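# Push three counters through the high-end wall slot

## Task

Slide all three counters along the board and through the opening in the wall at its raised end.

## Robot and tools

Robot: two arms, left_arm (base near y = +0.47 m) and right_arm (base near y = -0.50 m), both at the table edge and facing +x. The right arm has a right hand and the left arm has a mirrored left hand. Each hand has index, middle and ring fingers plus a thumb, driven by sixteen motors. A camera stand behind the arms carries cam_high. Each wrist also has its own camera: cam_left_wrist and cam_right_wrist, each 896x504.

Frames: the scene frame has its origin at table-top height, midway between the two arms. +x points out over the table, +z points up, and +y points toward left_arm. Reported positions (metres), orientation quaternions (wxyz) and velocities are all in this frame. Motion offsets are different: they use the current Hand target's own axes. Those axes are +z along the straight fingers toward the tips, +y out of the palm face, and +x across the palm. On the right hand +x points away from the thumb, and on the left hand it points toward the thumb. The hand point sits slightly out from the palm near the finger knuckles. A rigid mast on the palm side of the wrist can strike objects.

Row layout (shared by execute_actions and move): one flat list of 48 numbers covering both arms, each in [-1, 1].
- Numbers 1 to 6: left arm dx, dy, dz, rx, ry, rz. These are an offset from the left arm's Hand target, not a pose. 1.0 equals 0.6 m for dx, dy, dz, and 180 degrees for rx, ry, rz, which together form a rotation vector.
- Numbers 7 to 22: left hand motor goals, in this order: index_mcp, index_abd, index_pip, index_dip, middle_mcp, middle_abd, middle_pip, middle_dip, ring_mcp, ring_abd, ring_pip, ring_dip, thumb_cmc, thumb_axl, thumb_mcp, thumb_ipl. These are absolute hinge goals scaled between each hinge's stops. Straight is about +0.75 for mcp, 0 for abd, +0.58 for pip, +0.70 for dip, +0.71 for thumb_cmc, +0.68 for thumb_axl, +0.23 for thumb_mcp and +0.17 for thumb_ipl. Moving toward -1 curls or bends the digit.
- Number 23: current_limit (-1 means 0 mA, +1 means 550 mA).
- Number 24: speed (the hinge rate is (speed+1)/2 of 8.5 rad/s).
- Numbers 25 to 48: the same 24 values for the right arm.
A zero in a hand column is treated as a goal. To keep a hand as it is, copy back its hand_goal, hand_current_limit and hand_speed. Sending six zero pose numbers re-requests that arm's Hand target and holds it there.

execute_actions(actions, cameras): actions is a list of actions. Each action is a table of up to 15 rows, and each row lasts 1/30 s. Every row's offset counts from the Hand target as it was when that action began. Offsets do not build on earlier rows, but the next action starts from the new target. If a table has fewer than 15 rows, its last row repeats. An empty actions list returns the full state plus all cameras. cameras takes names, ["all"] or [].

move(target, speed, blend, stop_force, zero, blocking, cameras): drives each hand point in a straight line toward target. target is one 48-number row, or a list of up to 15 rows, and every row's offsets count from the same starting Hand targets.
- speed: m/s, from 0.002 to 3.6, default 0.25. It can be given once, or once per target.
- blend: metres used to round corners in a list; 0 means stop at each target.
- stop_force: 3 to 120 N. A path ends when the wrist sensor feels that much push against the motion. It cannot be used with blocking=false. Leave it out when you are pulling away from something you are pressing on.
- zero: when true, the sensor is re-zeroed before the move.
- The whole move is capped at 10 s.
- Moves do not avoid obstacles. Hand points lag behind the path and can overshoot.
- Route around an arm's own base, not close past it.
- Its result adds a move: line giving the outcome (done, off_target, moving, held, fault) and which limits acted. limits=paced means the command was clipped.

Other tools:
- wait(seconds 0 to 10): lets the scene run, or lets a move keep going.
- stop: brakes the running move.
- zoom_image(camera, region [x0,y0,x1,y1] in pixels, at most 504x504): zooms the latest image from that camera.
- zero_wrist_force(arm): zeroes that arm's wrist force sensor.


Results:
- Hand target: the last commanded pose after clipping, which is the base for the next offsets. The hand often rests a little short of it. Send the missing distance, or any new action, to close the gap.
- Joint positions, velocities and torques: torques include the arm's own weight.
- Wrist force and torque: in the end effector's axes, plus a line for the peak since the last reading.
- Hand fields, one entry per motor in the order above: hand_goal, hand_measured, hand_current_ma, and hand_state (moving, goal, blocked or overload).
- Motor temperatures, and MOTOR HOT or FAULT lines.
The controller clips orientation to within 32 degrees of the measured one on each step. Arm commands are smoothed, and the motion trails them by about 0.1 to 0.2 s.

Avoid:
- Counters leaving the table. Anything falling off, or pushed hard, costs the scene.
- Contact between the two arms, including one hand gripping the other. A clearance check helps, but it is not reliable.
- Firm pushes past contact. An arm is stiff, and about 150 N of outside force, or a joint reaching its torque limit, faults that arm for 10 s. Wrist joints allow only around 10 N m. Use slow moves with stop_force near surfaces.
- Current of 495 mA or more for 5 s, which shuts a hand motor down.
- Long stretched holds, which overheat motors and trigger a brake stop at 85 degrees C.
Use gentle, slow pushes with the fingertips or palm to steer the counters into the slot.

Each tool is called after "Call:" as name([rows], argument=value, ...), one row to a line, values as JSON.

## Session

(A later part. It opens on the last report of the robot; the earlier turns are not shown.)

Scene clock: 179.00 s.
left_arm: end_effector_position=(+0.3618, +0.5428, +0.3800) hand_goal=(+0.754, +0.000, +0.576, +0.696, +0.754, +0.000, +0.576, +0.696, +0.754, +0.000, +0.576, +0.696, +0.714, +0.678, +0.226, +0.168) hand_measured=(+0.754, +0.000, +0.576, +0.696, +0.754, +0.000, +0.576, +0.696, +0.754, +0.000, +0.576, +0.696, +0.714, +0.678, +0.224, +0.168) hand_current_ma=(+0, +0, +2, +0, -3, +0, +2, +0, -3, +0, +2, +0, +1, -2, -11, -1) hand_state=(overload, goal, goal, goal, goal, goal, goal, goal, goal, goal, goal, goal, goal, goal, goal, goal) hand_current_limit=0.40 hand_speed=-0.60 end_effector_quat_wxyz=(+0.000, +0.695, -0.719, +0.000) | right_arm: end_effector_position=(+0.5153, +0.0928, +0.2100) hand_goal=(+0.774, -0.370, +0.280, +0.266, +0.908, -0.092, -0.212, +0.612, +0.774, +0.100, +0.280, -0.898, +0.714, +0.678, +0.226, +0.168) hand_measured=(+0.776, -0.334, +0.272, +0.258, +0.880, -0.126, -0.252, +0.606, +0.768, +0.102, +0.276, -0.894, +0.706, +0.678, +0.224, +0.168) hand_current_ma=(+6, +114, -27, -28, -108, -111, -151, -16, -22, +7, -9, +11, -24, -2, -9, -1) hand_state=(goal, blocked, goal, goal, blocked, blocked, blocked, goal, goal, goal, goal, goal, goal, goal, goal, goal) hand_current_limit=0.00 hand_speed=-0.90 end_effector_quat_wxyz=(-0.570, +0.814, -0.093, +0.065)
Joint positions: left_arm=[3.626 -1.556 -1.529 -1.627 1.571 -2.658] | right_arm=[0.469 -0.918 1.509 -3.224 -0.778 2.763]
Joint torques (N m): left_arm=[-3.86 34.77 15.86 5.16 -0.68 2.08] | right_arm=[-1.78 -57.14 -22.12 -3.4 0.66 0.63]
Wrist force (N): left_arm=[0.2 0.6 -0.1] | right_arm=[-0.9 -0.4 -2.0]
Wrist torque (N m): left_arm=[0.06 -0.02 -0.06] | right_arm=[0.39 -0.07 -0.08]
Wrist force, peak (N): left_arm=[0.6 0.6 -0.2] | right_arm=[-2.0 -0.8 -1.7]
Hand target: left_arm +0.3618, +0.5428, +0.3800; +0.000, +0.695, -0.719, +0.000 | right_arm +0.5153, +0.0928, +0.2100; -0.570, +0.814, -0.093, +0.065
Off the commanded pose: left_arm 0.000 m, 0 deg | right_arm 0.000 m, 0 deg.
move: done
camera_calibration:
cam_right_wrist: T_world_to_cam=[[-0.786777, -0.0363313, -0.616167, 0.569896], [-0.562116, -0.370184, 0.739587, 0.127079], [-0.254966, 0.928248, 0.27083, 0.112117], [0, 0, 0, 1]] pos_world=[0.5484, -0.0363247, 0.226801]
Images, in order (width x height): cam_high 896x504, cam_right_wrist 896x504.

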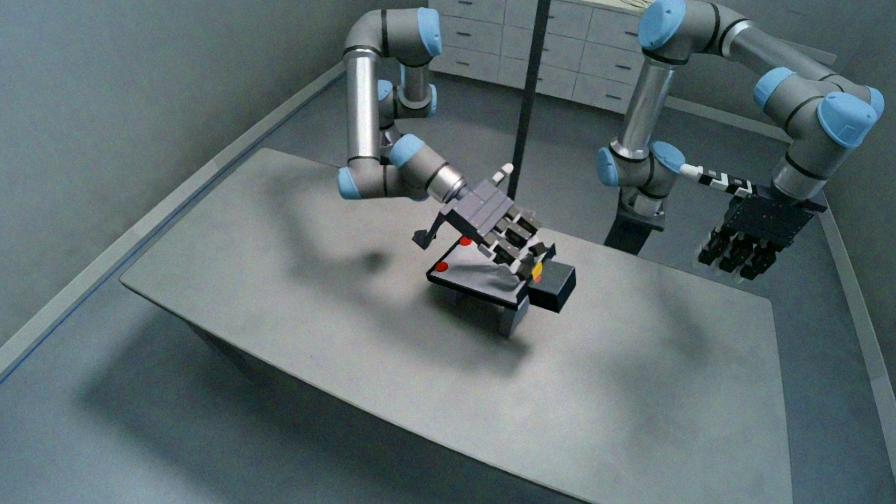

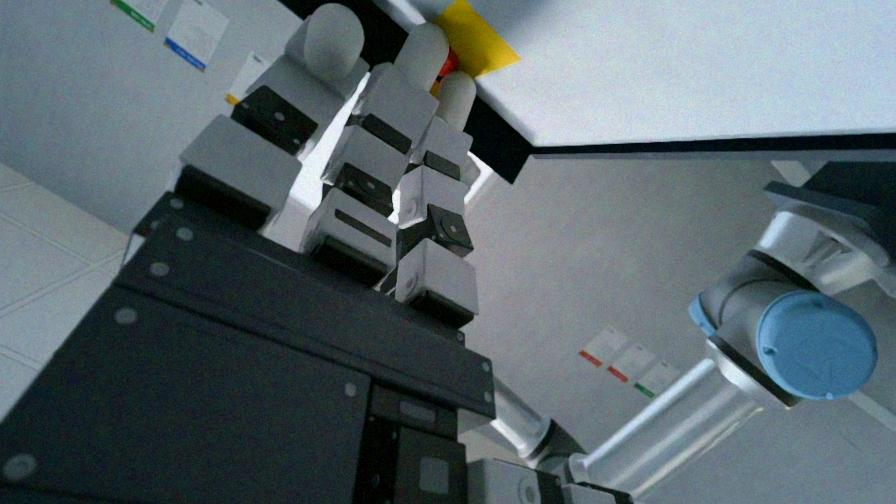

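Call:
move(target=[0,0,0,0,0,0,0.754,0,0.576,0.696,0.754,0,0.576,0.696,0.754,0,0.576,0.696,0.714,0.678,0.226,0.168,0.4,-0.6,-0.01,0,0,0,0,0,0.774,-0.34,0.279,0.265,0.908,-0.093,-0.212,0.612,0.774,0.1,0.279,-0.899,0.714,0.678,0.226,0.168,0.0,-0.9], speed=0.01, cameras=["cam_high","cam_right_wrist"])

Call:
zoom_image(camera="cam_high", region=[490, 230, 560, 300])

Call:
zoom_image(camera="cam_right_wrist", region=[220, 0, 540, 260])

Scene clock: 181.70 s.
left_arm: end_effector_position=(+0.3618, +0.5428, +0.3800) hand_goal=(+0.754, +0.000, +0.576, +0.696, +0.754, +0.000, +0.576, +0.696, +0.754, +0.000, +0.576, +0.696, +0.714, +0.678, +0.226, +0.168) hand_measured=(+0.754, +0.000, +0.576, +0.696, +0.754, +0.000, +0.576, +0.696, +0.754, +0.000, +0.576, +0.696, +0.714, +0.678, +0.224, +0.168) hand_current_ma=(+0, +0, +2, +0, -3, +0, +2, +0, -3, +0, +2, +0, +1, -2, -11, -1) hand_state=(overload, goal, goal, goal, goal, goal, goal, goal, goal, goal, goal, goal, goal, goal, goal, goal) hand_current_limit=0.40 hand_speed=-0.60 end_effector_quat_wxyz=(+0.000, +0.695, -0.719, +0.000) | right_arm: end_effector_position=(+0.5093, +0.0941, +0.2100) hand_goal=(+0.774, -0.340, +0.280, +0.266, +0.908, -0.092, -0.212, +0.612, +0.774, +0.100, +0.280, -0.898, +0.714, +0.678, +0.226, +0.168) hand_measured=(+0.776, -0.324, +0.278, +0.264, +0.880, -0.124, -0.226, +0.606, +0.768, +0.102, +0.276, -0.894, +0.706, +0.678, +0.224, +0.168) hand_current_ma=(+3, +50, -5, -5, -108, -102, -44, -17, -22, +7, -9, +11, -24, -2, -9, -1) hand_state=(goal, goal, goal, goal, blocked, blocked, goal, goal, goal, goal, goal, goal, goal, goal, goal, goal) hand_current_limit=0.00 hand_speed=-0.90 end_effector_quat_wxyz=(-0.570, +0.814, -0.093, +0.065)
Joint positions: left_arm=[3.626 -1.556 -1.529 -1.627 1.571 -2.658] | right_arm=[0.475 -0.924 1.522 -3.233 -0.783 2.768]
Joint torques (N m): left_arm=[-3.08 35.41 16.33 5.18 -0.88 2.14] | right_arm=[1.26 -52.86 -23.14 -2.42 -0.97 1.73]
Wrist force (N): left_arm=[0.4 0.4 -0.1] | right_arm=[-0.2 0.7 0.9]
Wrist torque (N m): left_arm=[0.04 -0.05 -0.04] | right_arm=[0.22 -0.05 -0.14]
Wrist force, peak (N): left_arm=[0.5 0.4 -0.1] | right_arm=[-1.0 -0.5 -2.0]
Hand target: left_arm +0.3618, +0.5428, +0.3800; +0.000, +0.695, -0.719, +0.000 | right_arm +0.5094, +0.0941, +0.2100; -0.570, +0.814, -0.093, +0.065
Off the commanded pose: left_arm 0.000 m, 0 deg | right_arm 0.000 m, 0 deg.
move: done
camera_calibration:
cam_right_wrist: T_world_to_cam=[[-0.786756, -0.036404, -0.616189, 0.565296], [-0.562103, -0.370236, 0.739571, 0.124275], [-0.255059, 0.928224, 0.270823, 0.109364], [0, 0, 0, 1]] pos_world=[0.5425, -0.0349247, 0.226801]
Images, in order (width x height): cam_high 896x504, cam_right_wrist 896x504.

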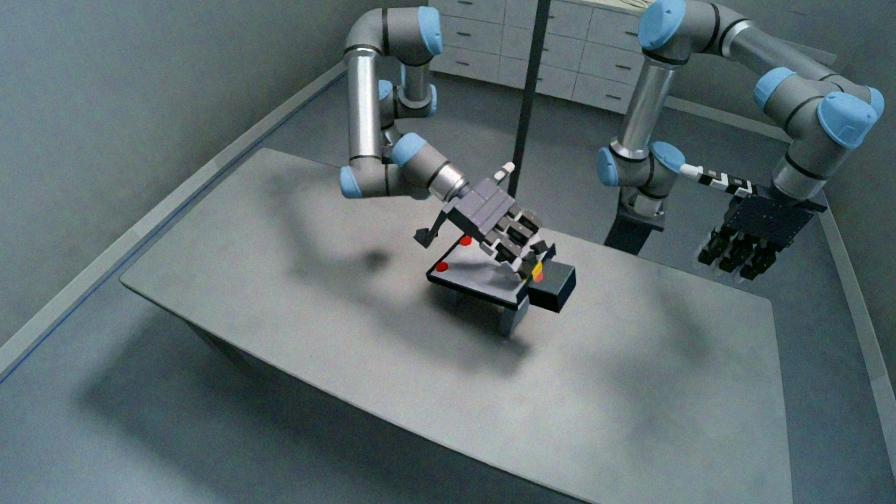

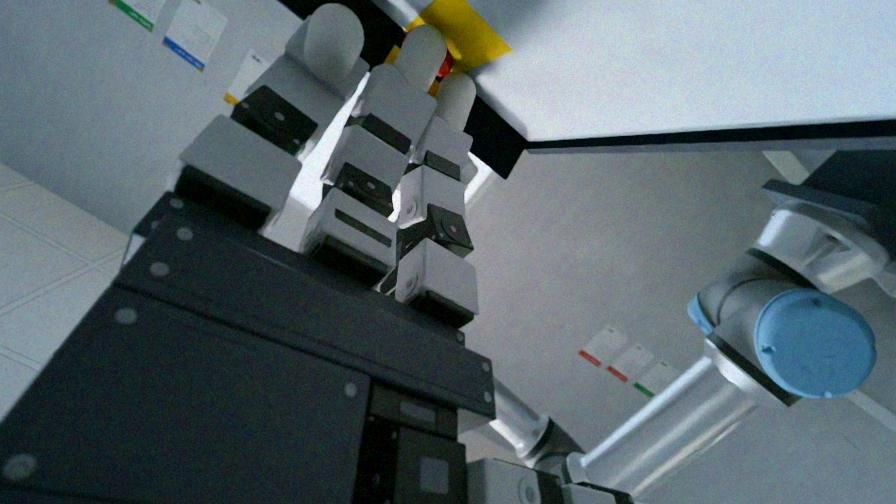

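Scaled by 7.200.

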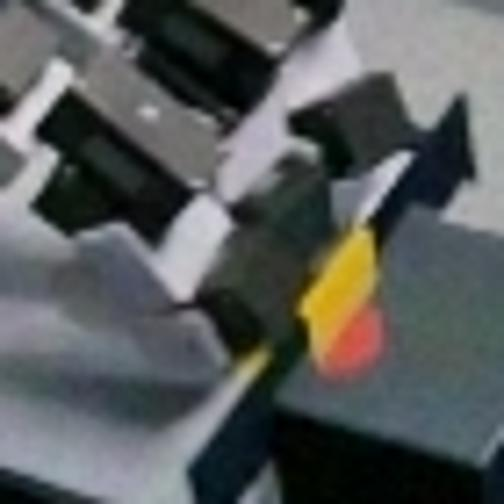

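Scaled by 1.575.

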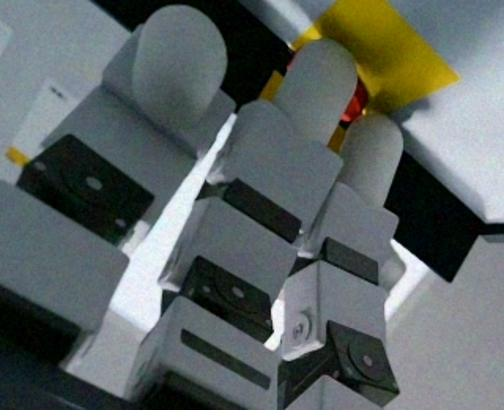

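Call:
move([
  [0,0,0,0,0,0,0.754,0,0.576,0.696,0.754,0,0.576,0.696,0.754,0,0.576,0.696,0.714,0.678,0.226,0.168,0.4,-0.6,-0.0067,0,0,0,0,0,0.774,-0.30,0.279,0.265,0.908,-0.12,-0.212,0.612,0.774,0.1,0.279,-0.899,0.714,0.678,0.226,0.168,0.0,-0.9],
  [0,0,0,0,0,0,0.754,0,0.576,0.696,0.754,0,0.576,0.696,0.754,0,0.576,0.696,0.714,0.678,0.226,0.168,0.4,-0.6,-0.0067,0,0,0,0,0,0.774,-0.3,0.279,0.265,0.89,-0.11,-0.047,0.467,0.774,0.1,0.279,-0.899,0.714,0.678,0.226,0.168,0.0,-0.9],
], speed=0.01, cameras=["cam_high","cam_right_wrist"])

Call:
zoom_image(camera="cam_high", region=[490, 230, 560, 300])

Call:
zoom_image(camera="cam_right_wrist", region=[220, 0, 540, 260])

Scene clock: 184.13 s.
left_arm: end_effector_position=(+0.3618, +0.5428, +0.3800) hand_goal=(+0.754, +0.000, +0.576, +0.696, +0.754, +0.000, +0.576, +0.696, +0.754, +0.000, +0.576, +0.696, +0.714, +0.678, +0.226, +0.168) hand_measured=(+0.754, +0.000, +0.576, +0.696, +0.754, +0.000, +0.576, +0.696, +0.754, +0.000, +0.576, +0.696, +0.714, +0.678, +0.224, +0.168) hand_current_ma=(+0, +0, +2, +0, -3, +0, +2, +0, -3, +0, +2, +0, +1, -2, -11, -1) hand_state=(overload, goal, goal, goal, goal, goal, goal, goal, goal, goal, goal, goal, goal, goal, goal, goal) hand_current_limit=0.40 hand_speed=-0.60 end_effector_quat_wxyz=(+0.000, +0.695, -0.719, +0.000) | right_arm: end_effector_position=(+0.5055, +0.0950, +0.2100) hand_goal=(+0.774, -0.300, +0.280, +0.266, +0.890, -0.110, -0.046, +0.468, +0.774, +0.100, +0.280, -0.898, +0.714, +0.678, +0.226, +0.168) hand_measured=(+0.766, -0.298, +0.278, +0.264, +0.880, -0.114, -0.054, +0.470, +0.768, +0.102, +0.276, -0.894, +0.706, +0.678, +0.224, +0.168) hand_current_ma=(-24, +3, -5, -5, -31, -12, -23, +7, -22, +7, -9, +11, -24, -2, -9, -1) hand_state=(goal, goal, goal, goal, goal, goal, goal, goal, goal, goal, goal, goal, goal, goal, goal, goal) hand_current_limit=0.00 hand_speed=-0.90 end_effector_quat_wxyz=(-0.570, +0.814, -0.093, +0.065)
Joint positions: left_arm=[3.626 -1.556 -1.529 -1.627 1.571 -2.658] | right_arm=[0.479 -0.929 1.529 -3.238 -0.787 2.77]
Joint torques (N m): left_arm=[-3.67 36.08 15.66 5.2 -0.8 2.11] | right_arm=[-2 -44.43 -25.92 -0.38 2.64 -1.06]
Wrist force (N): left_arm=[0.3 0.3 -0.1] | right_arm=[-0.3 0.7 0.9]
Wrist torque (N m): left_arm=[0.03 -0.04 -0.05] | right_arm=[0.22 -0.04 -0.15]
Wrist force, peak (N): left_arm=[0.7 0.4 0.0] | right_arm=[-0.4 0.9 0.9]
Hand target: left_arm +0.3618, +0.5428, +0.3800; +0.000, +0.695, -0.719, +0.000 | right_arm +0.5055, +0.0950, +0.2100; -0.570, +0.814, -0.093, +0.065
Off the commanded pose: left_arm 0.000 m, 0 deg | right_arm 0.000 m, 0 deg.
move: done
camera_calibration:
cam_right_wrist: T_world_to_cam=[[-0.786777, -0.0363313, -0.616167, 0.562344], [-0.562116, -0.370184, 0.739587, 0.12244], [-0.254966, 0.928248, 0.27083, 0.107602], [0, 0, 0, 1]] pos_world=[0.5387, -0.0341247, 0.226801]
Images, in order (width x height): cam_high 896x504, cam_right_wrist 896x504.

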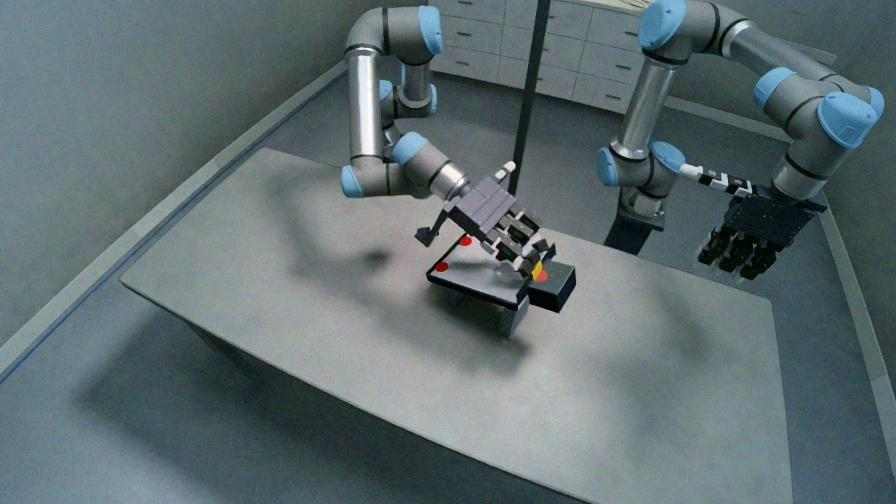

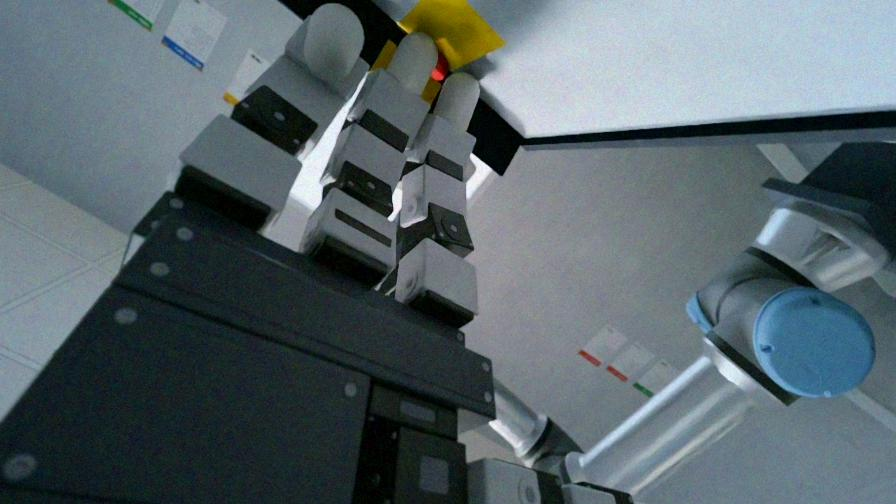

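Scaled by 7.200.

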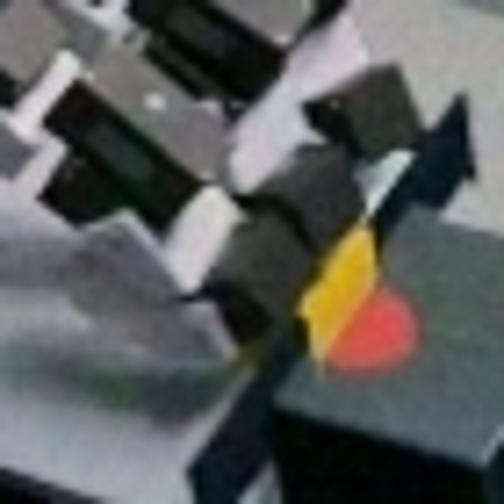

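Scaled by 1.575.

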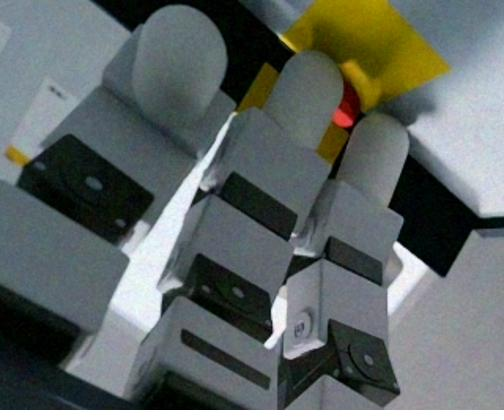

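Call:
move([
  [0,0,0,0,0,0,0.754,0,0.576,0.696,0.754,0,0.576,0.696,0.754,0,0.576,0.696,0.714,0.678,0.226,0.168,0.4,-0.6,-0.009,0,0,0,0,0,0.774,-0.27,0.279,0.265,0.89,-0.11,-0.047,0.467,0.774,0.1,0.279,-0.899,0.714,0.678,0.226,0.168,0.0,-0.9],
  [0,0,0,0,0,0,0.754,0,0.576,0.696,0.754,0,0.576,0.696,0.754,0,0.576,0.696,0.714,0.678,0.226,0.168,0.4,-0.6,-0.009,0,0,0,0,0,0.774,-0.27,0.279,0.265,0.867,-0.1,0.079,0.367,0.774,0.1,0.279,-0.899,0.714,0.678,0.226,0.168,0.0,-0.9],
], speed=0.01, cameras=["cam_high","cam_right_wrist"])

Call:
zoom_image(camera="cam_high", region=[490, 230, 560, 300])

Call:
zoom_image(camera="cam_right_wrist", region=[320, 0, 560, 160])

Scene clock: 188.30 s.
left_arm: end_effector_position=(+0.3618, +0.5428, +0.3800) hand_goal=(+0.754, +0.000, +0.576, +0.696, +0.754, +0.000, +0.576, +0.696, +0.754, +0.000, +0.576, +0.696, +0.714, +0.678, +0.226, +0.168) hand_measured=(+0.754, +0.000, +0.576, +0.696, +0.754, +0.000, +0.576, +0.696, +0.754, +0.000, +0.576, +0.696, +0.714, +0.678, +0.224, +0.168) hand_current_ma=(+0, +0, +2, +0, -3, +0, +2, +0, -3, +0, +2, +0, +1, -2, -11, -1) hand_state=(overload, goal, goal, goal, goal, goal, goal, goal, goal, goal, goal, goal, goal, goal, goal, goal) hand_current_limit=0.40 hand_speed=-0.60 end_effector_quat_wxyz=(+0.000, +0.695, -0.719, +0.000) | right_arm: end_effector_position=(+0.5002, +0.0963, +0.2101) hand_goal=(+0.774, -0.270, +0.280, +0.266, +0.868, -0.100, +0.080, +0.368, +0.774, +0.100, +0.280, -0.898, +0.714, +0.678, +0.226, +0.168) hand_measured=(+0.766, -0.272, +0.278, +0.264, +0.860, -0.104, +0.074, +0.370, +0.768, +0.102, +0.276, -0.894, +0.706, +0.678, +0.224, +0.168) hand_current_ma=(-25, -6, -5, -5, -26, -7, -18, +8, -22, +7, -9, +11, -24, -2, -9, -1) hand_state=(goal, goal, goal, goal, goal, goal, goal, goal, goal, goal, goal, goal, goal, goal, goal, goal) hand_current_limit=0.00 hand_speed=-0.90 end_effector_quat_wxyz=(-0.570, +0.814, -0.093, +0.065)
Joint positions: left_arm=[3.626 -1.556 -1.529 -1.627 1.571 -2.658] | right_arm=[0.485 -0.934 1.54 -3.246 -0.792 2.774]
Joint torques (N m): left_arm=[-3.42 35.56 16.08 5.25 -0.73 2.11] | right_arm=[-3.97 -42.11 -25.43 -0.55 2.84 -1.26]
Wrist force (N): left_arm=[0.4 0.3 -0.2] | right_arm=[-0.2 0.7 0.9]
Wrist torque (N m): left_arm=[0.03 -0.06 -0.03] | right_arm=[0.23 -0.05 -0.15]
Wrist force, peak (N): left_arm=[0.6 0.5 -0.2] | right_arm=[-0.3 0.9 1.0]
Hand target: left_arm +0.3618, +0.5428, +0.3800; +0.000, +0.695, -0.719, +0.000 | right_arm +0.5002, +0.0963, +0.2100; -0.570, +0.814, -0.093, +0.065
Off the commanded pose: left_arm 0.000 m, 0 deg | right_arm 0.000 m, 0 deg.
move: done
camera_calibration:
cam_right_wrist: T_world_to_cam=[[-0.786777, -0.0363313, -0.616167, 0.558222], [-0.562116, -0.370184, 0.739587, 0.119943], [-0.254966, 0.928248, 0.27083, 0.105044], [0, 0, 0, 1]] pos_world=[0.5334, -0.0328247, 0.226801]
Images, in order (width x height): cam_high 896x504, cam_right_wrist 896x504.

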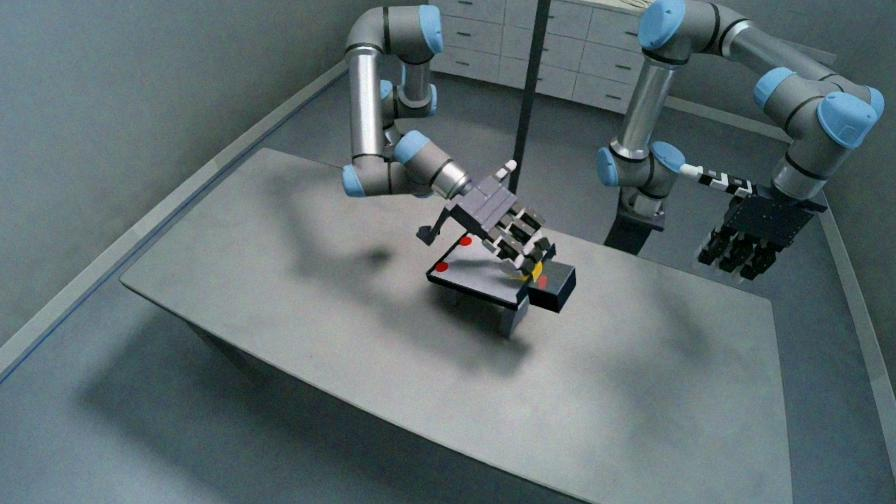

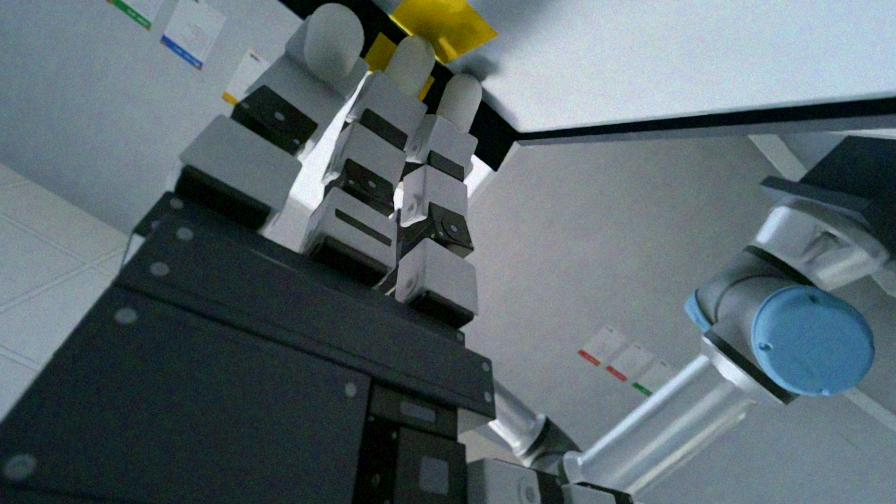

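Scaled by 7.200.

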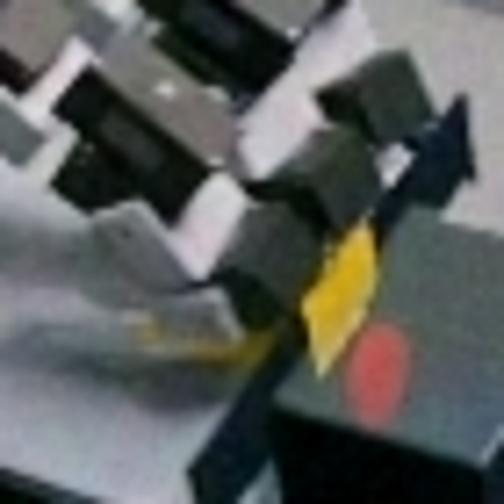

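Scaled by 2.100.

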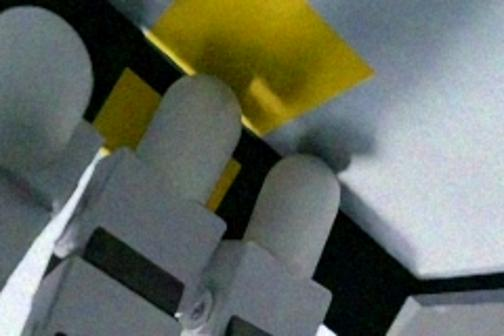

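Call:
move([
  [0,0,0,0,0,0,0.754,0,0.576,0.696,0.754,0,0.576,0.696,0.754,0,0.576,0.696,0.714,0.678,0.226,0.168,0.4,-0.6,0,0.0217,-0.0362,0,0,0,0.774,-0.27,0.279,0.265,0.867,-0.1,0.079,0.367,0.774,0.1,0.279,-0.899,0.714,0.678,0.226,0.168,0.0,-0.9],
  [0,0,0,0,0,0,0.754,0,0.576,0.696,0.754,0,0.576,0.696,0.754,0,0.576,0.696,0.714,0.678,0.226,0.168,0.4,-0.6,0,0.0005,-0.1303,0,0,0,0.774,0,0.279,-0.899,0.890,0,-0.047,0.467,0.774,0,0.279,-0.899,0.714,0.678,0.226,0.168,0.0,-0.5],
  [0,0,0,0,0,0,0.754,0,0.576,0.696,0.754,0,0.576,0.696,0.754,0,0.576,0.696,0.714,0.678,0.226,0.168,0.4,-0.6,0.095,0.1523,-0.325,0,0,0,0.774,0,0.279,-0.899,0.890,0,-0.047,0.467,0.774,0,0.279,-0.899,0.714,0.678,0.226,0.168,0.0,-0.5],
  [0,0,0,0,0,0,0.754,0,0.576,0.696,0.754,0,0.576,0.696,0.754,0,0.576,0.696,0.714,0.678,0.226,0.168,0.4,-0.6,0.095,0.1907,-0.2928,0,0,0,0.774,0,0.279,-0.899,0.890,0,-0.047,0.467,0.774,0,0.279,-0.899,0.714,0.678,0.226,0.168,0.0,-0.5],
], speed=0.2, blend=[0.01,0,0.015,0], cameras=["cam_high","cam_left_wrist"])

Call:
zoom_image(camera="cam_high", region=[410, 210, 510, 300])

Call:
zoom_image(camera="cam_left_wrist", region=[190, 250, 390, 370])

Call:
zoom_image(camera="cam_high", region=[490, 230, 590, 320])

Scene clock: 196.33 s.
left_arm: end_effector_position=(+0.3618, +0.5428, +0.3800) hand_goal=(+0.754, +0.000, +0.576, +0.696, +0.754, +0.000, +0.576, +0.696, +0.754, +0.000, +0.576, +0.696, +0.714, +0.678, +0.226, +0.168) hand_measured=(+0.754, +0.000, +0.576, +0.696, +0.754, +0.000, +0.576, +0.696, +0.754, +0.000, +0.576, +0.696, +0.714, +0.678, +0.224, +0.168) hand_current_ma=(+0, +0, +2, +0, -3, +0, +2, +0, -3, +0, +2, +0, +1, -2, -11, -1) hand_state=(overload, goal, goal, goal, goal, goal, goal, goal, goal, goal, goal, goal, goal, goal, goal, goal) hand_current_limit=0.40 hand_speed=-0.60 end_effector_quat_wxyz=(+0.000, +0.695, -0.719, +0.000) | right_arm: end_effector_position=(+0.5095, -0.1156, +0.1627) hand_goal=(+0.774, +0.000, +0.280, -0.898, +0.890, +0.000, -0.046, +0.468, +0.774, +0.000, +0.280, -0.898, +0.714, +0.678, +0.226, +0.168) hand_measured=(+0.766, -0.002, +0.278, -0.894, +0.868, -0.002, -0.046, +0.464, +0.766, +0.002, +0.276, -0.894, +0.706, +0.678, +0.224, +0.168) hand_current_ma=(-29, -7, -5, +9, -81, -7, +2, -9, -26, +6, -9, +10, -25, -2, -9, -1) hand_state=(goal, goal, goal, goal, blocked, goal, goal, goal, goal, goal, goal, goal, goal, goal, goal, goal) hand_current_limit=0.00 hand_speed=-0.50 end_effector_quat_wxyz=(-0.570, +0.814, -0.093, +0.065)
Joint positions: left_arm=[3.626 -1.556 -1.529 -1.627 1.571 -2.658] | right_arm=[0.125 -1.12 1.967 -3.195 -0.5 2.413]
Joint torques (N m): left_arm=[-2.69 35.24 16.51 5.15 -0.85 1.99] | right_arm=[1.2 -28.84 -7.61 -3.51 3.6 -1.12]
Wrist force (N): left_arm=[0.3 0.2 -0.1] | right_arm=[-0.4 0.7 0.8]
Wrist torque (N m): left_arm=[0.01 -0.04 -0.04] | right_arm=[0.24 -0.05 -0.04]
Wrist force, peak (N): left_arm=[0.5 0.6 -0.3] | right_arm=[-0.6 2.2 2.2]
Hand target: left_arm +0.3618, +0.5428, +0.3800; +0.000, +0.695, -0.719, +0.000 | right_arm +0.5095, -0.1156, +0.1626; -0.570, +0.814, -0.093, +0.065
Off the commanded pose: left_arm 0.000 m, 0 deg | right_arm 0.000 m, 0 deg.
move: done
camera_calibration:
cam_left_wrist: T_world_to_cam=[[0.642651, 0.764379, 0.0522042, -0.706693], [0.510739, -0.478199, 0.714472, -0.243785], [0.571091, -0.432493, -0.697714, 0.416328], [0, 0, 0, 1]] pos_world=[0.340906, 0.603662, 0.501547]
Images, in order (width x height): cam_high 896x504, cam_left_wrist 896x504.

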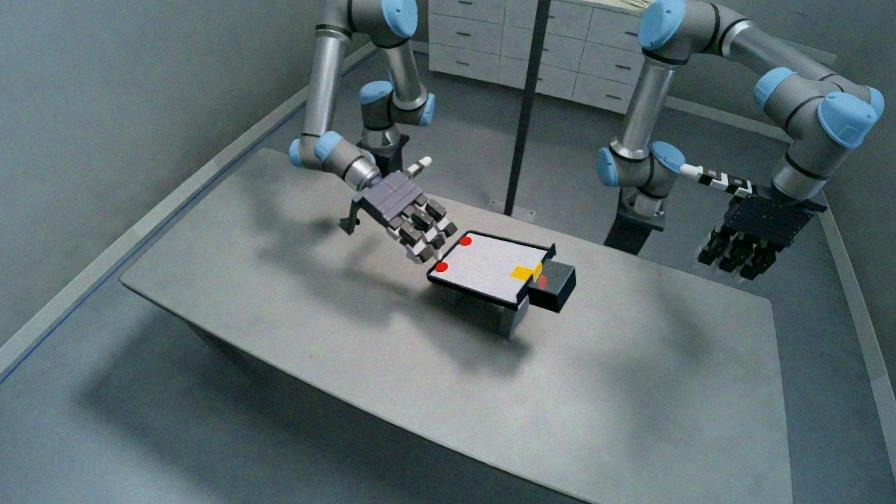

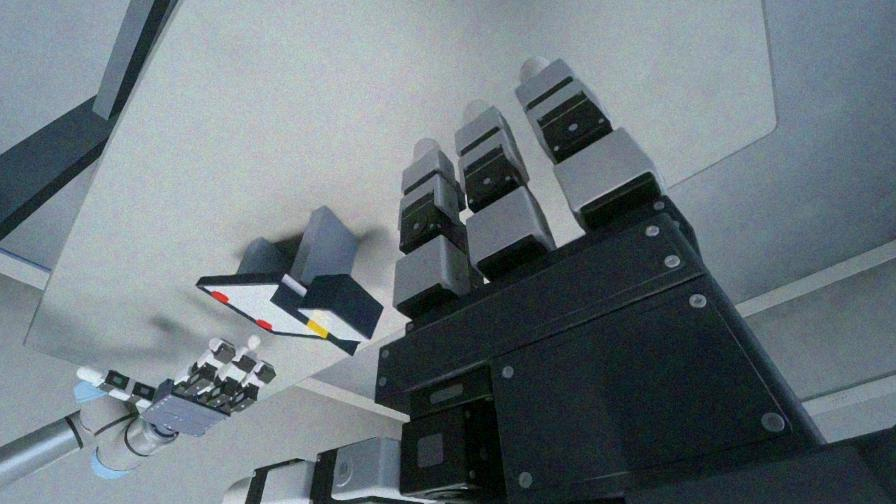

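Scaled by 5.040.

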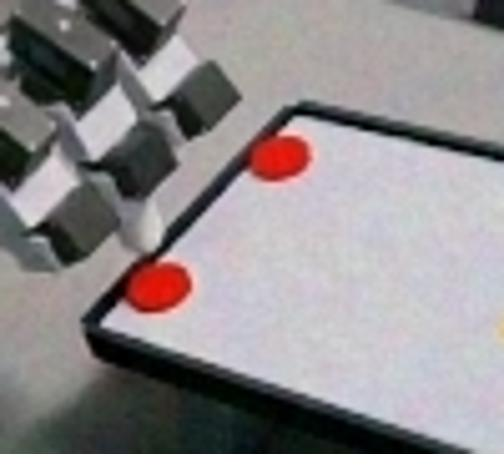

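Scaled by 2.520.

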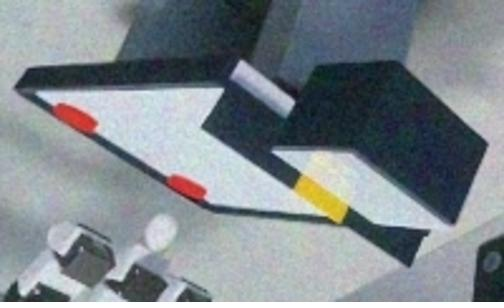

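Scaled by 5.040.

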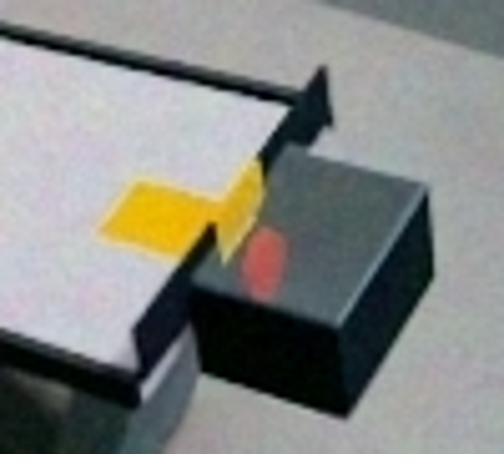

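Call:
move(target=[0,0,0,0,0,0,0.754,0,0.576,0.696,0.754,0,0.576,0.696,0.754,0,0.576,0.696,0.714,0.678,0.226,0.168,0.4,-0.6,0.0033,0.0179,0.015,0,0,0,0.774,0,0.279,-0.899,0.890,0,-0.047,0.467,0.774,0,0.279,-0.899,0.714,0.678,0.226,0.168,0.0,-0.5], speed=0.08)

Call:
move(target=[0,0,0,0,0,0,0.754,0,0.576,0.696,0.754,0,0.576,0.696,0.754,0,0.576,0.696,0.714,0.678,0.226,0.168,0.4,-0.6,0,0.0166,0.0139,0,0,0,0.774,0,0.279,-0.899,0.890,0,-0.047,0.467,0.774,0,0.279,-0.899,0.714,0.678,0.226,0.168,0.0,-0.5], speed=0.012, stop_force=3, cameras=["cam_high","cam_left_wrist"])

Call:
zoom_image(camera="cam_high", region=[410, 210, 510, 300])

Call:
zoom_image(camera="cam_left_wrist", region=[190, 250, 310, 350])

Scene clock: 198.83 s.
left_arm: end_effector_position=(+0.3618, +0.5428, +0.3800) hand_goal=(+0.754, +0.000, +0.576, +0.696, +0.754, +0.000, +0.576, +0.696, +0.754, +0.000, +0.576, +0.696, +0.714, +0.678, +0.226, +0.168) hand_measured=(+0.754, +0.000, +0.576, +0.696, +0.754, +0.000, +0.576, +0.696, +0.754, +0.000, +0.576, +0.696, +0.714, +0.678, +0.224, +0.168) hand_current_ma=(+0, +0, +2, +0, -3, +0, +2, +0, -3, +0, +2, +0, +1, -2, -11, -1) hand_state=(overload, goal, goal, goal, goal, goal, goal, goal, goal, goal, goal, goal, goal, goal, goal, goal) hand_current_limit=0.40 hand_speed=-0.60 end_effector_quat_wxyz=(+0.000, +0.695, -0.719, +0.000) | right_arm: end_effector_position=(+0.5125, -0.1113, +0.1494) hand_goal=(+0.774, +0.000, +0.280, -0.898, +0.890, +0.000, -0.046, +0.468, +0.774, +0.000, +0.280, -0.898, +0.714, +0.678, +0.226, +0.168) hand_measured=(+0.766, -0.002, +0.278, -0.894, +0.868, -0.002, -0.046, +0.464, +0.766, +0.002, +0.276, -0.894, +0.706, +0.678, +0.224, +0.168) hand_current_ma=(-29, -7, -5, +9, -81, -7, +2, -9, -26, +6, -9, +10, -25, -2, -9, -1) hand_state=(goal, goal, goal, goal, blocked, goal, goal, goal, goal, goal, goal, goal, goal, goal, goal, goal) hand_current_limit=0.00 hand_speed=-0.50 end_effector_quat_wxyz=(-0.570, +0.814, -0.093, +0.065) end_effector_velocity=(-0.001, +0.000, +0.001) end_effector_angular_velocity=(-0.001, +0.001, +0.000)
Joint positions: left_arm=[3.626 -1.556 -1.529 -1.627 1.571 -2.658] | right_arm=[0.132 -1.084 1.959 -3.232 -0.506 2.424]
Joint velocities: left_arm=[within noise] | right_arm=[0 -0.003 0.001 0.005 -0.001 -0.002]
Joint torques (N m): left_arm=[-2.3 35.98 15.7 5.13 -0.8 2.1] | right_arm=[-2.4 -49.44 -9.31 0.04 0.1 -0.15]
Wrist force (N): left_arm=[0.4 0.4 -0.2] | right_arm=[-0.4 0.4 0.7]
Wrist torque (N m): left_arm=[0.06 -0.06 -0.04] | right_arm=[0.22 -0.04 -0.16]
Wrist force, peak (N): left_arm=[0.4 0.5 -0.3] | right_arm=[-0.4 1.0 1.2]
Hand target: left_arm +0.3618, +0.5428, +0.3800; +0.000, +0.695, -0.719, +0.000 | right_arm +0.5125, -0.1114, +0.1494; -0.570, +0.814, -0.093, +0.065
Off the commanded pose: left_arm 0.000 m, 0 deg | right_arm 0.000 m, 0 deg.
move: done

Scene clock: 200.53 s.
left_arm: end_effector_position=(+0.3618, +0.5428, +0.3800) hand_goal=(+0.754, +0.000, +0.576, +0.696, +0.754, +0.000, +0.576, +0.696, +0.754, +0.000, +0.576, +0.696, +0.714, +0.678, +0.226, +0.168) hand_measured=(+0.754, +0.000, +0.576, +0.696, +0.754, +0.000, +0.576, +0.696, +0.754, +0.000, +0.576, +0.696, +0.714, +0.678, +0.224, +0.168) hand_current_ma=(+0, +0, +2, +0, -3, +0, +2, +0, -3, +0, +2, +0, +1, -2, -11, -1) hand_state=(overload, goal, goal, goal, goal, goal, goal, goal, goal, goal, goal, goal, goal, goal, goal, goal) hand_current_limit=0.40 hand_speed=-0.60 end_effector_quat_wxyz=(+0.000, +0.695, -0.719, +0.000) | right_arm: end_effector_position=(+0.5132, -0.1085, +0.1414) hand_goal=(+0.774, +0.000, +0.280, -0.898, +0.890, +0.000, -0.046, +0.468, +0.774, +0.000, +0.280, -0.898, +0.714, +0.678, +0.226, +0.168) hand_measured=(+0.766, -0.002, +0.278, -0.894, +0.888, -0.002, -0.050, +0.464, +0.766, +0.002, +0.276, -0.894, +0.706, +0.678, +0.224, +0.168) hand_current_ma=(-29, -7, -5, +9, -6, -7, -12, -10, -26, +6, -9, +10, -25, -2, -9, -1) hand_state=(goal, goal, goal, goal, goal, goal, goal, goal, goal, goal, goal, goal, goal, goal, goal, goal) hand_current_limit=0.00 hand_speed=-0.50 end_effector_quat_wxyz=(-0.570, +0.814, -0.093, +0.065)
Joint positions: left_arm=[3.626 -1.556 -1.529 -1.627 1.571 -2.658] | right_arm=[0.137 -1.064 1.957 -3.256 -0.509 2.431]
Joint torques (N m): left_arm=[-2.08 35.57 15.83 5.21 -0.77 1.96] | right_arm=[-6.94 -50.39 -8.37 -3.03 3.71 -1.85]
Wrist force (N): left_arm=[0.3 0.4 -0.2] | right_arm=[-0.2 0.4 0.5]
Wrist torque (N m): left_arm=[0.04 -0.04 -0.05] | right_arm=[0.29 -0.02 -0.12]
Wrist force, peak (N): left_arm=[0.4 0.7 -0.1] | right_arm=[-0.4 -1.3 -2.1]
Hand target: left_arm +0.3618, +0.5428, +0.3800; +0.000, +0.695, -0.719, +0.000 | right_arm +0.5132, -0.1085, +0.1414; -0.570, +0.814, -0.093, +0.065 (not the last commanded pose)
Off the commanded pose: left_arm 0.000 m, 0 deg | right_arm 0.004 m, 0 deg.
move: contact (right_arm)
camera_calibration:
cam_left_wrist: T_world_to_cam=[[0.642651, 0.764379, 0.0522042, -0.706693], [0.510739, -0.478199, 0.714472, -0.243785], [0.571091, -0.432493, -0.697714, 0.416328], [0, 0, 0, 1]] pos_world=[0.340906, 0.603662, 0.501547]
Images, in order (width x height): cam_high 896x504, cam_left_wrist 896x504.

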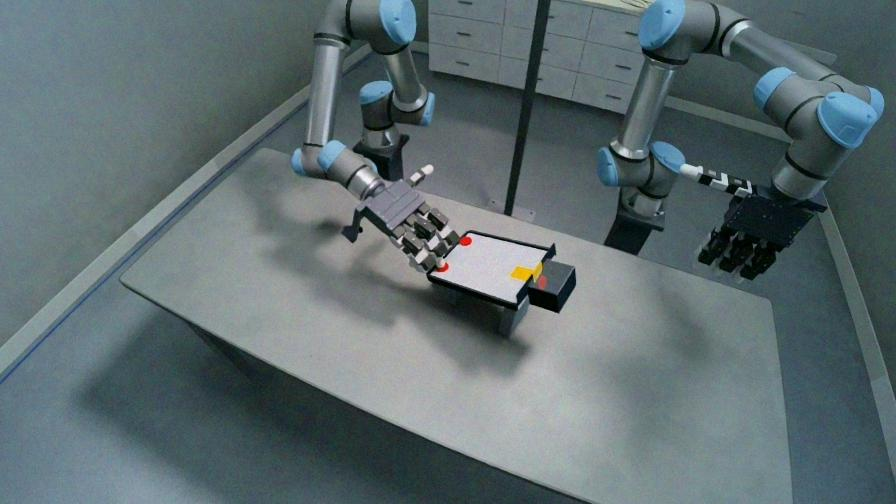

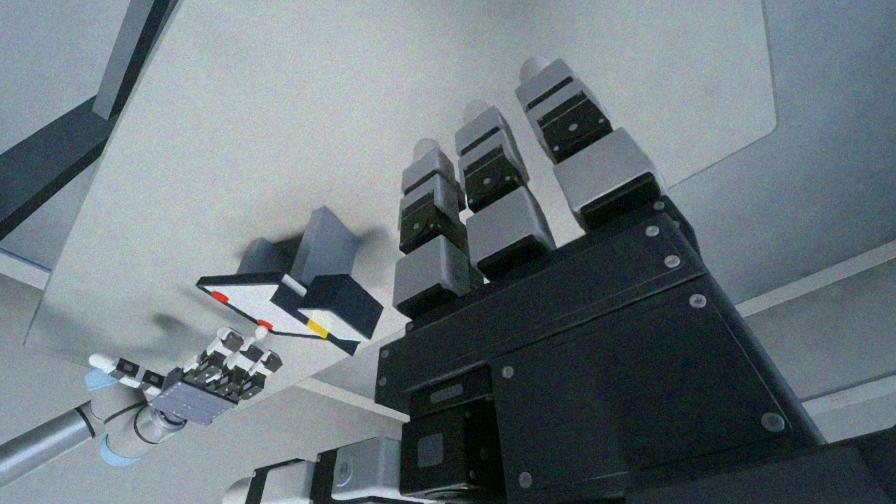

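Scaled by 5.040.

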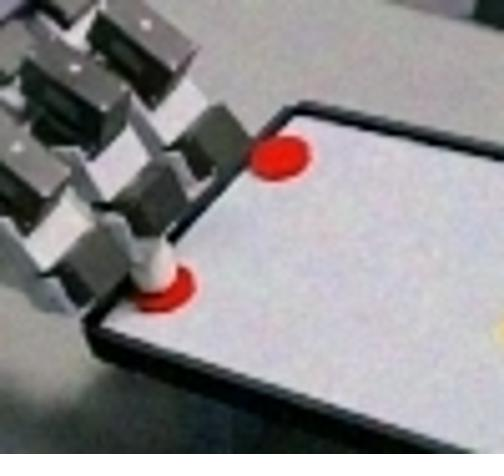

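Scaled by 4.200.

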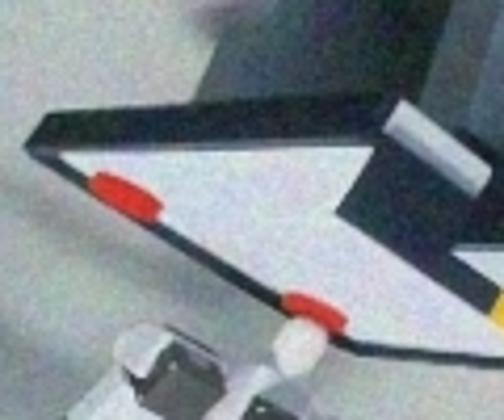

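Call:
move([
  [0,0,0,0,0,0,0.754,0,0.576,0.696,0.754,0,0.576,0.696,0.754,0,0.576,0.696,0.714,0.678,0.226,0.168,0.4,-0.6,0,0.0018,0.0016,0,0,0,0.774,0,0.279,-0.899,0.890,0,-0.047,0.467,0.774,0,0.279,-0.899,0.714,0.678,0.226,0.168,0.0,-0.5],
  [0,0,0,0,0,0,0.754,0,0.576,0.696,0.754,0,0.576,0.696,0.754,0,0.576,0.696,0.714,0.678,0.226,0.168,0.4,-0.6,-0.025,0.0018,0.0016,0,0,0,0.774,0,0.279,-0.899,0.890,0,-0.047,0.467,0.774,0,0.279,-0.899,0.714,0.678,0.226,0.168,0.0,-0.5],
], speed=0.05, cameras=["cam_high","cam_left_wrist"])

Call:
zoom_image(camera="cam_high", region=[410, 210, 510, 300])

Call:
zoom_image(camera="cam_left_wrist", region=[190, 250, 310, 350])

Scene clock: 202.80 s.
left_arm: end_effector_position=(+0.3618, +0.5428, +0.3800) hand_goal=(+0.754, +0.000, +0.576, +0.696, +0.754, +0.000, +0.576, +0.696, +0.754, +0.000, +0.576, +0.696, +0.714, +0.678, +0.226, +0.168) hand_measured=(+0.754, +0.000, +0.576, +0.696, +0.754, +0.000, +0.576, +0.696, +0.754, +0.000, +0.576, +0.696, +0.714, +0.678, +0.224, +0.168) hand_current_ma=(+0, +0, +2, +0, -3, +0, +2, +0, -3, +0, +2, +0, +1, -2, -11, -1) hand_state=(overload, goal, goal, goal, goal, goal, goal, goal, goal, goal, goal, goal, goal, goal, goal, goal) hand_current_limit=0.40 hand_speed=-0.60 end_effector_quat_wxyz=(+0.000, +0.695, -0.719, +0.000) | right_arm: end_effector_position=(+0.4986, -0.1046, +0.1401) hand_goal=(+0.774, +0.000, +0.280, -0.898, +0.890, +0.000, -0.046, +0.468, +0.774, +0.000, +0.280, -0.898, +0.714, +0.678, +0.226, +0.168) hand_measured=(+0.766, -0.002, +0.278, -0.894, +0.902, -0.004, -0.046, +0.466, +0.766, +0.002, +0.276, -0.894, +0.706, +0.678, +0.224, +0.168) hand_current_ma=(-29, -7, -5, +9, +44, -5, -2, -7, -26, +6, -9, +10, -25, -2, -9, -1) hand_state=(goal, goal, goal, goal, goal, moving, goal, goal, goal, goal, goal, goal, goal, goal, goal, goal) hand_current_limit=0.00 hand_speed=-0.50 end_effector_quat_wxyz=(-0.570, +0.814, -0.093, +0.065)
Joint positions: left_arm=[3.626 -1.556 -1.529 -1.627 1.571 -2.658] | right_arm=[0.149 -1.077 1.99 -3.291 -0.518 2.449]
Joint torques (N m): left_arm=[-2.48 35.55 15.82 5.23 -0.77 2.04] | right_arm=[-6.01 -29.14 -22.89 -0.53 2.66 -1.59]
Wrist force (N): left_arm=[0.4 0.5 -0.1] | right_arm=[-0.1 -0.7 -0.1]
Wrist torque (N m): left_arm=[0.05 -0.05 -0.04] | right_arm=[0.34 -0.05 -0.14]
Wrist force, peak (N): left_arm=[0.6 0.5 0.0] | right_arm=[0.7 -3.3 -4.8]
Hand target: left_arm +0.3618, +0.5428, +0.3800; +0.000, +0.695, -0.719, +0.000 | right_arm +0.4987, -0.1046, +0.1401; -0.570, +0.814, -0.093, +0.065
Off the commanded pose: left_arm 0.000 m, 0 deg | right_arm 0.000 m, 0 deg.
move: done
camera_calibration:
cam_left_wrist: T_world_to_cam=[[0.642651, 0.764379, 0.0522042, -0.706693], [0.510739, -0.478199, 0.714472, -0.243785], [0.571091, -0.432493, -0.697714, 0.416328], [0, 0, 0, 1]] pos_world=[0.340906, 0.603662, 0.501547]
Images, in order (width x height): cam_high 896x504, cam_left_wrist 896x504.

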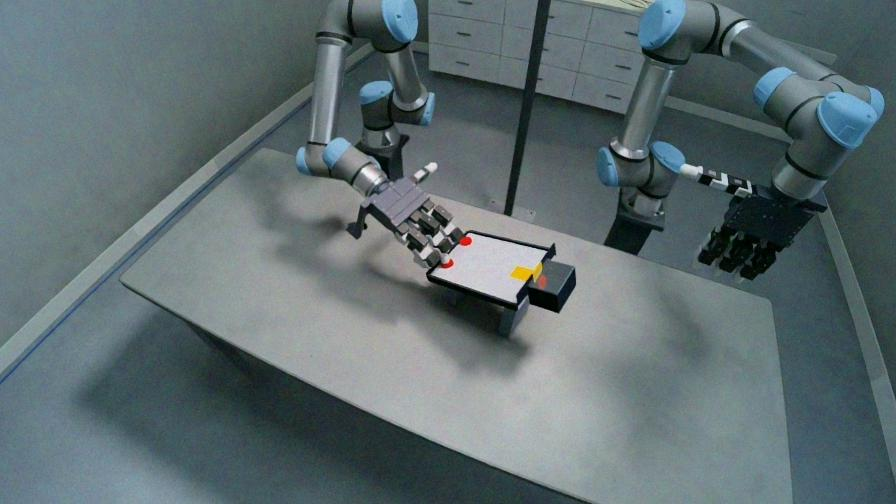

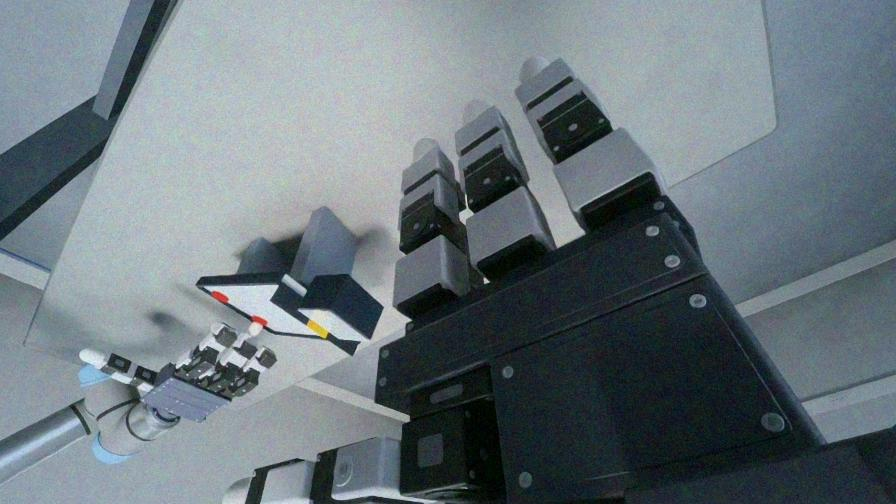

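Scaled by 5.040.

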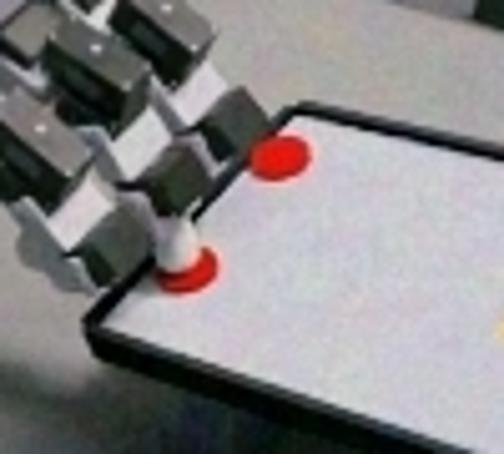

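Scaled by 4.200.

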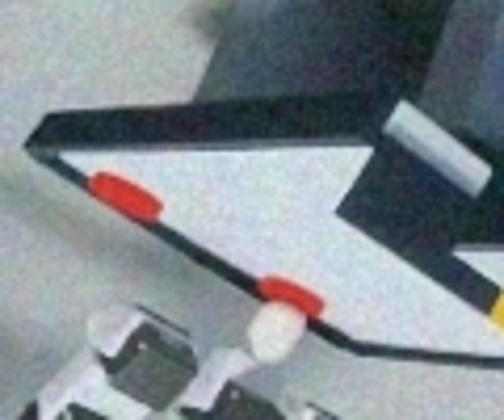

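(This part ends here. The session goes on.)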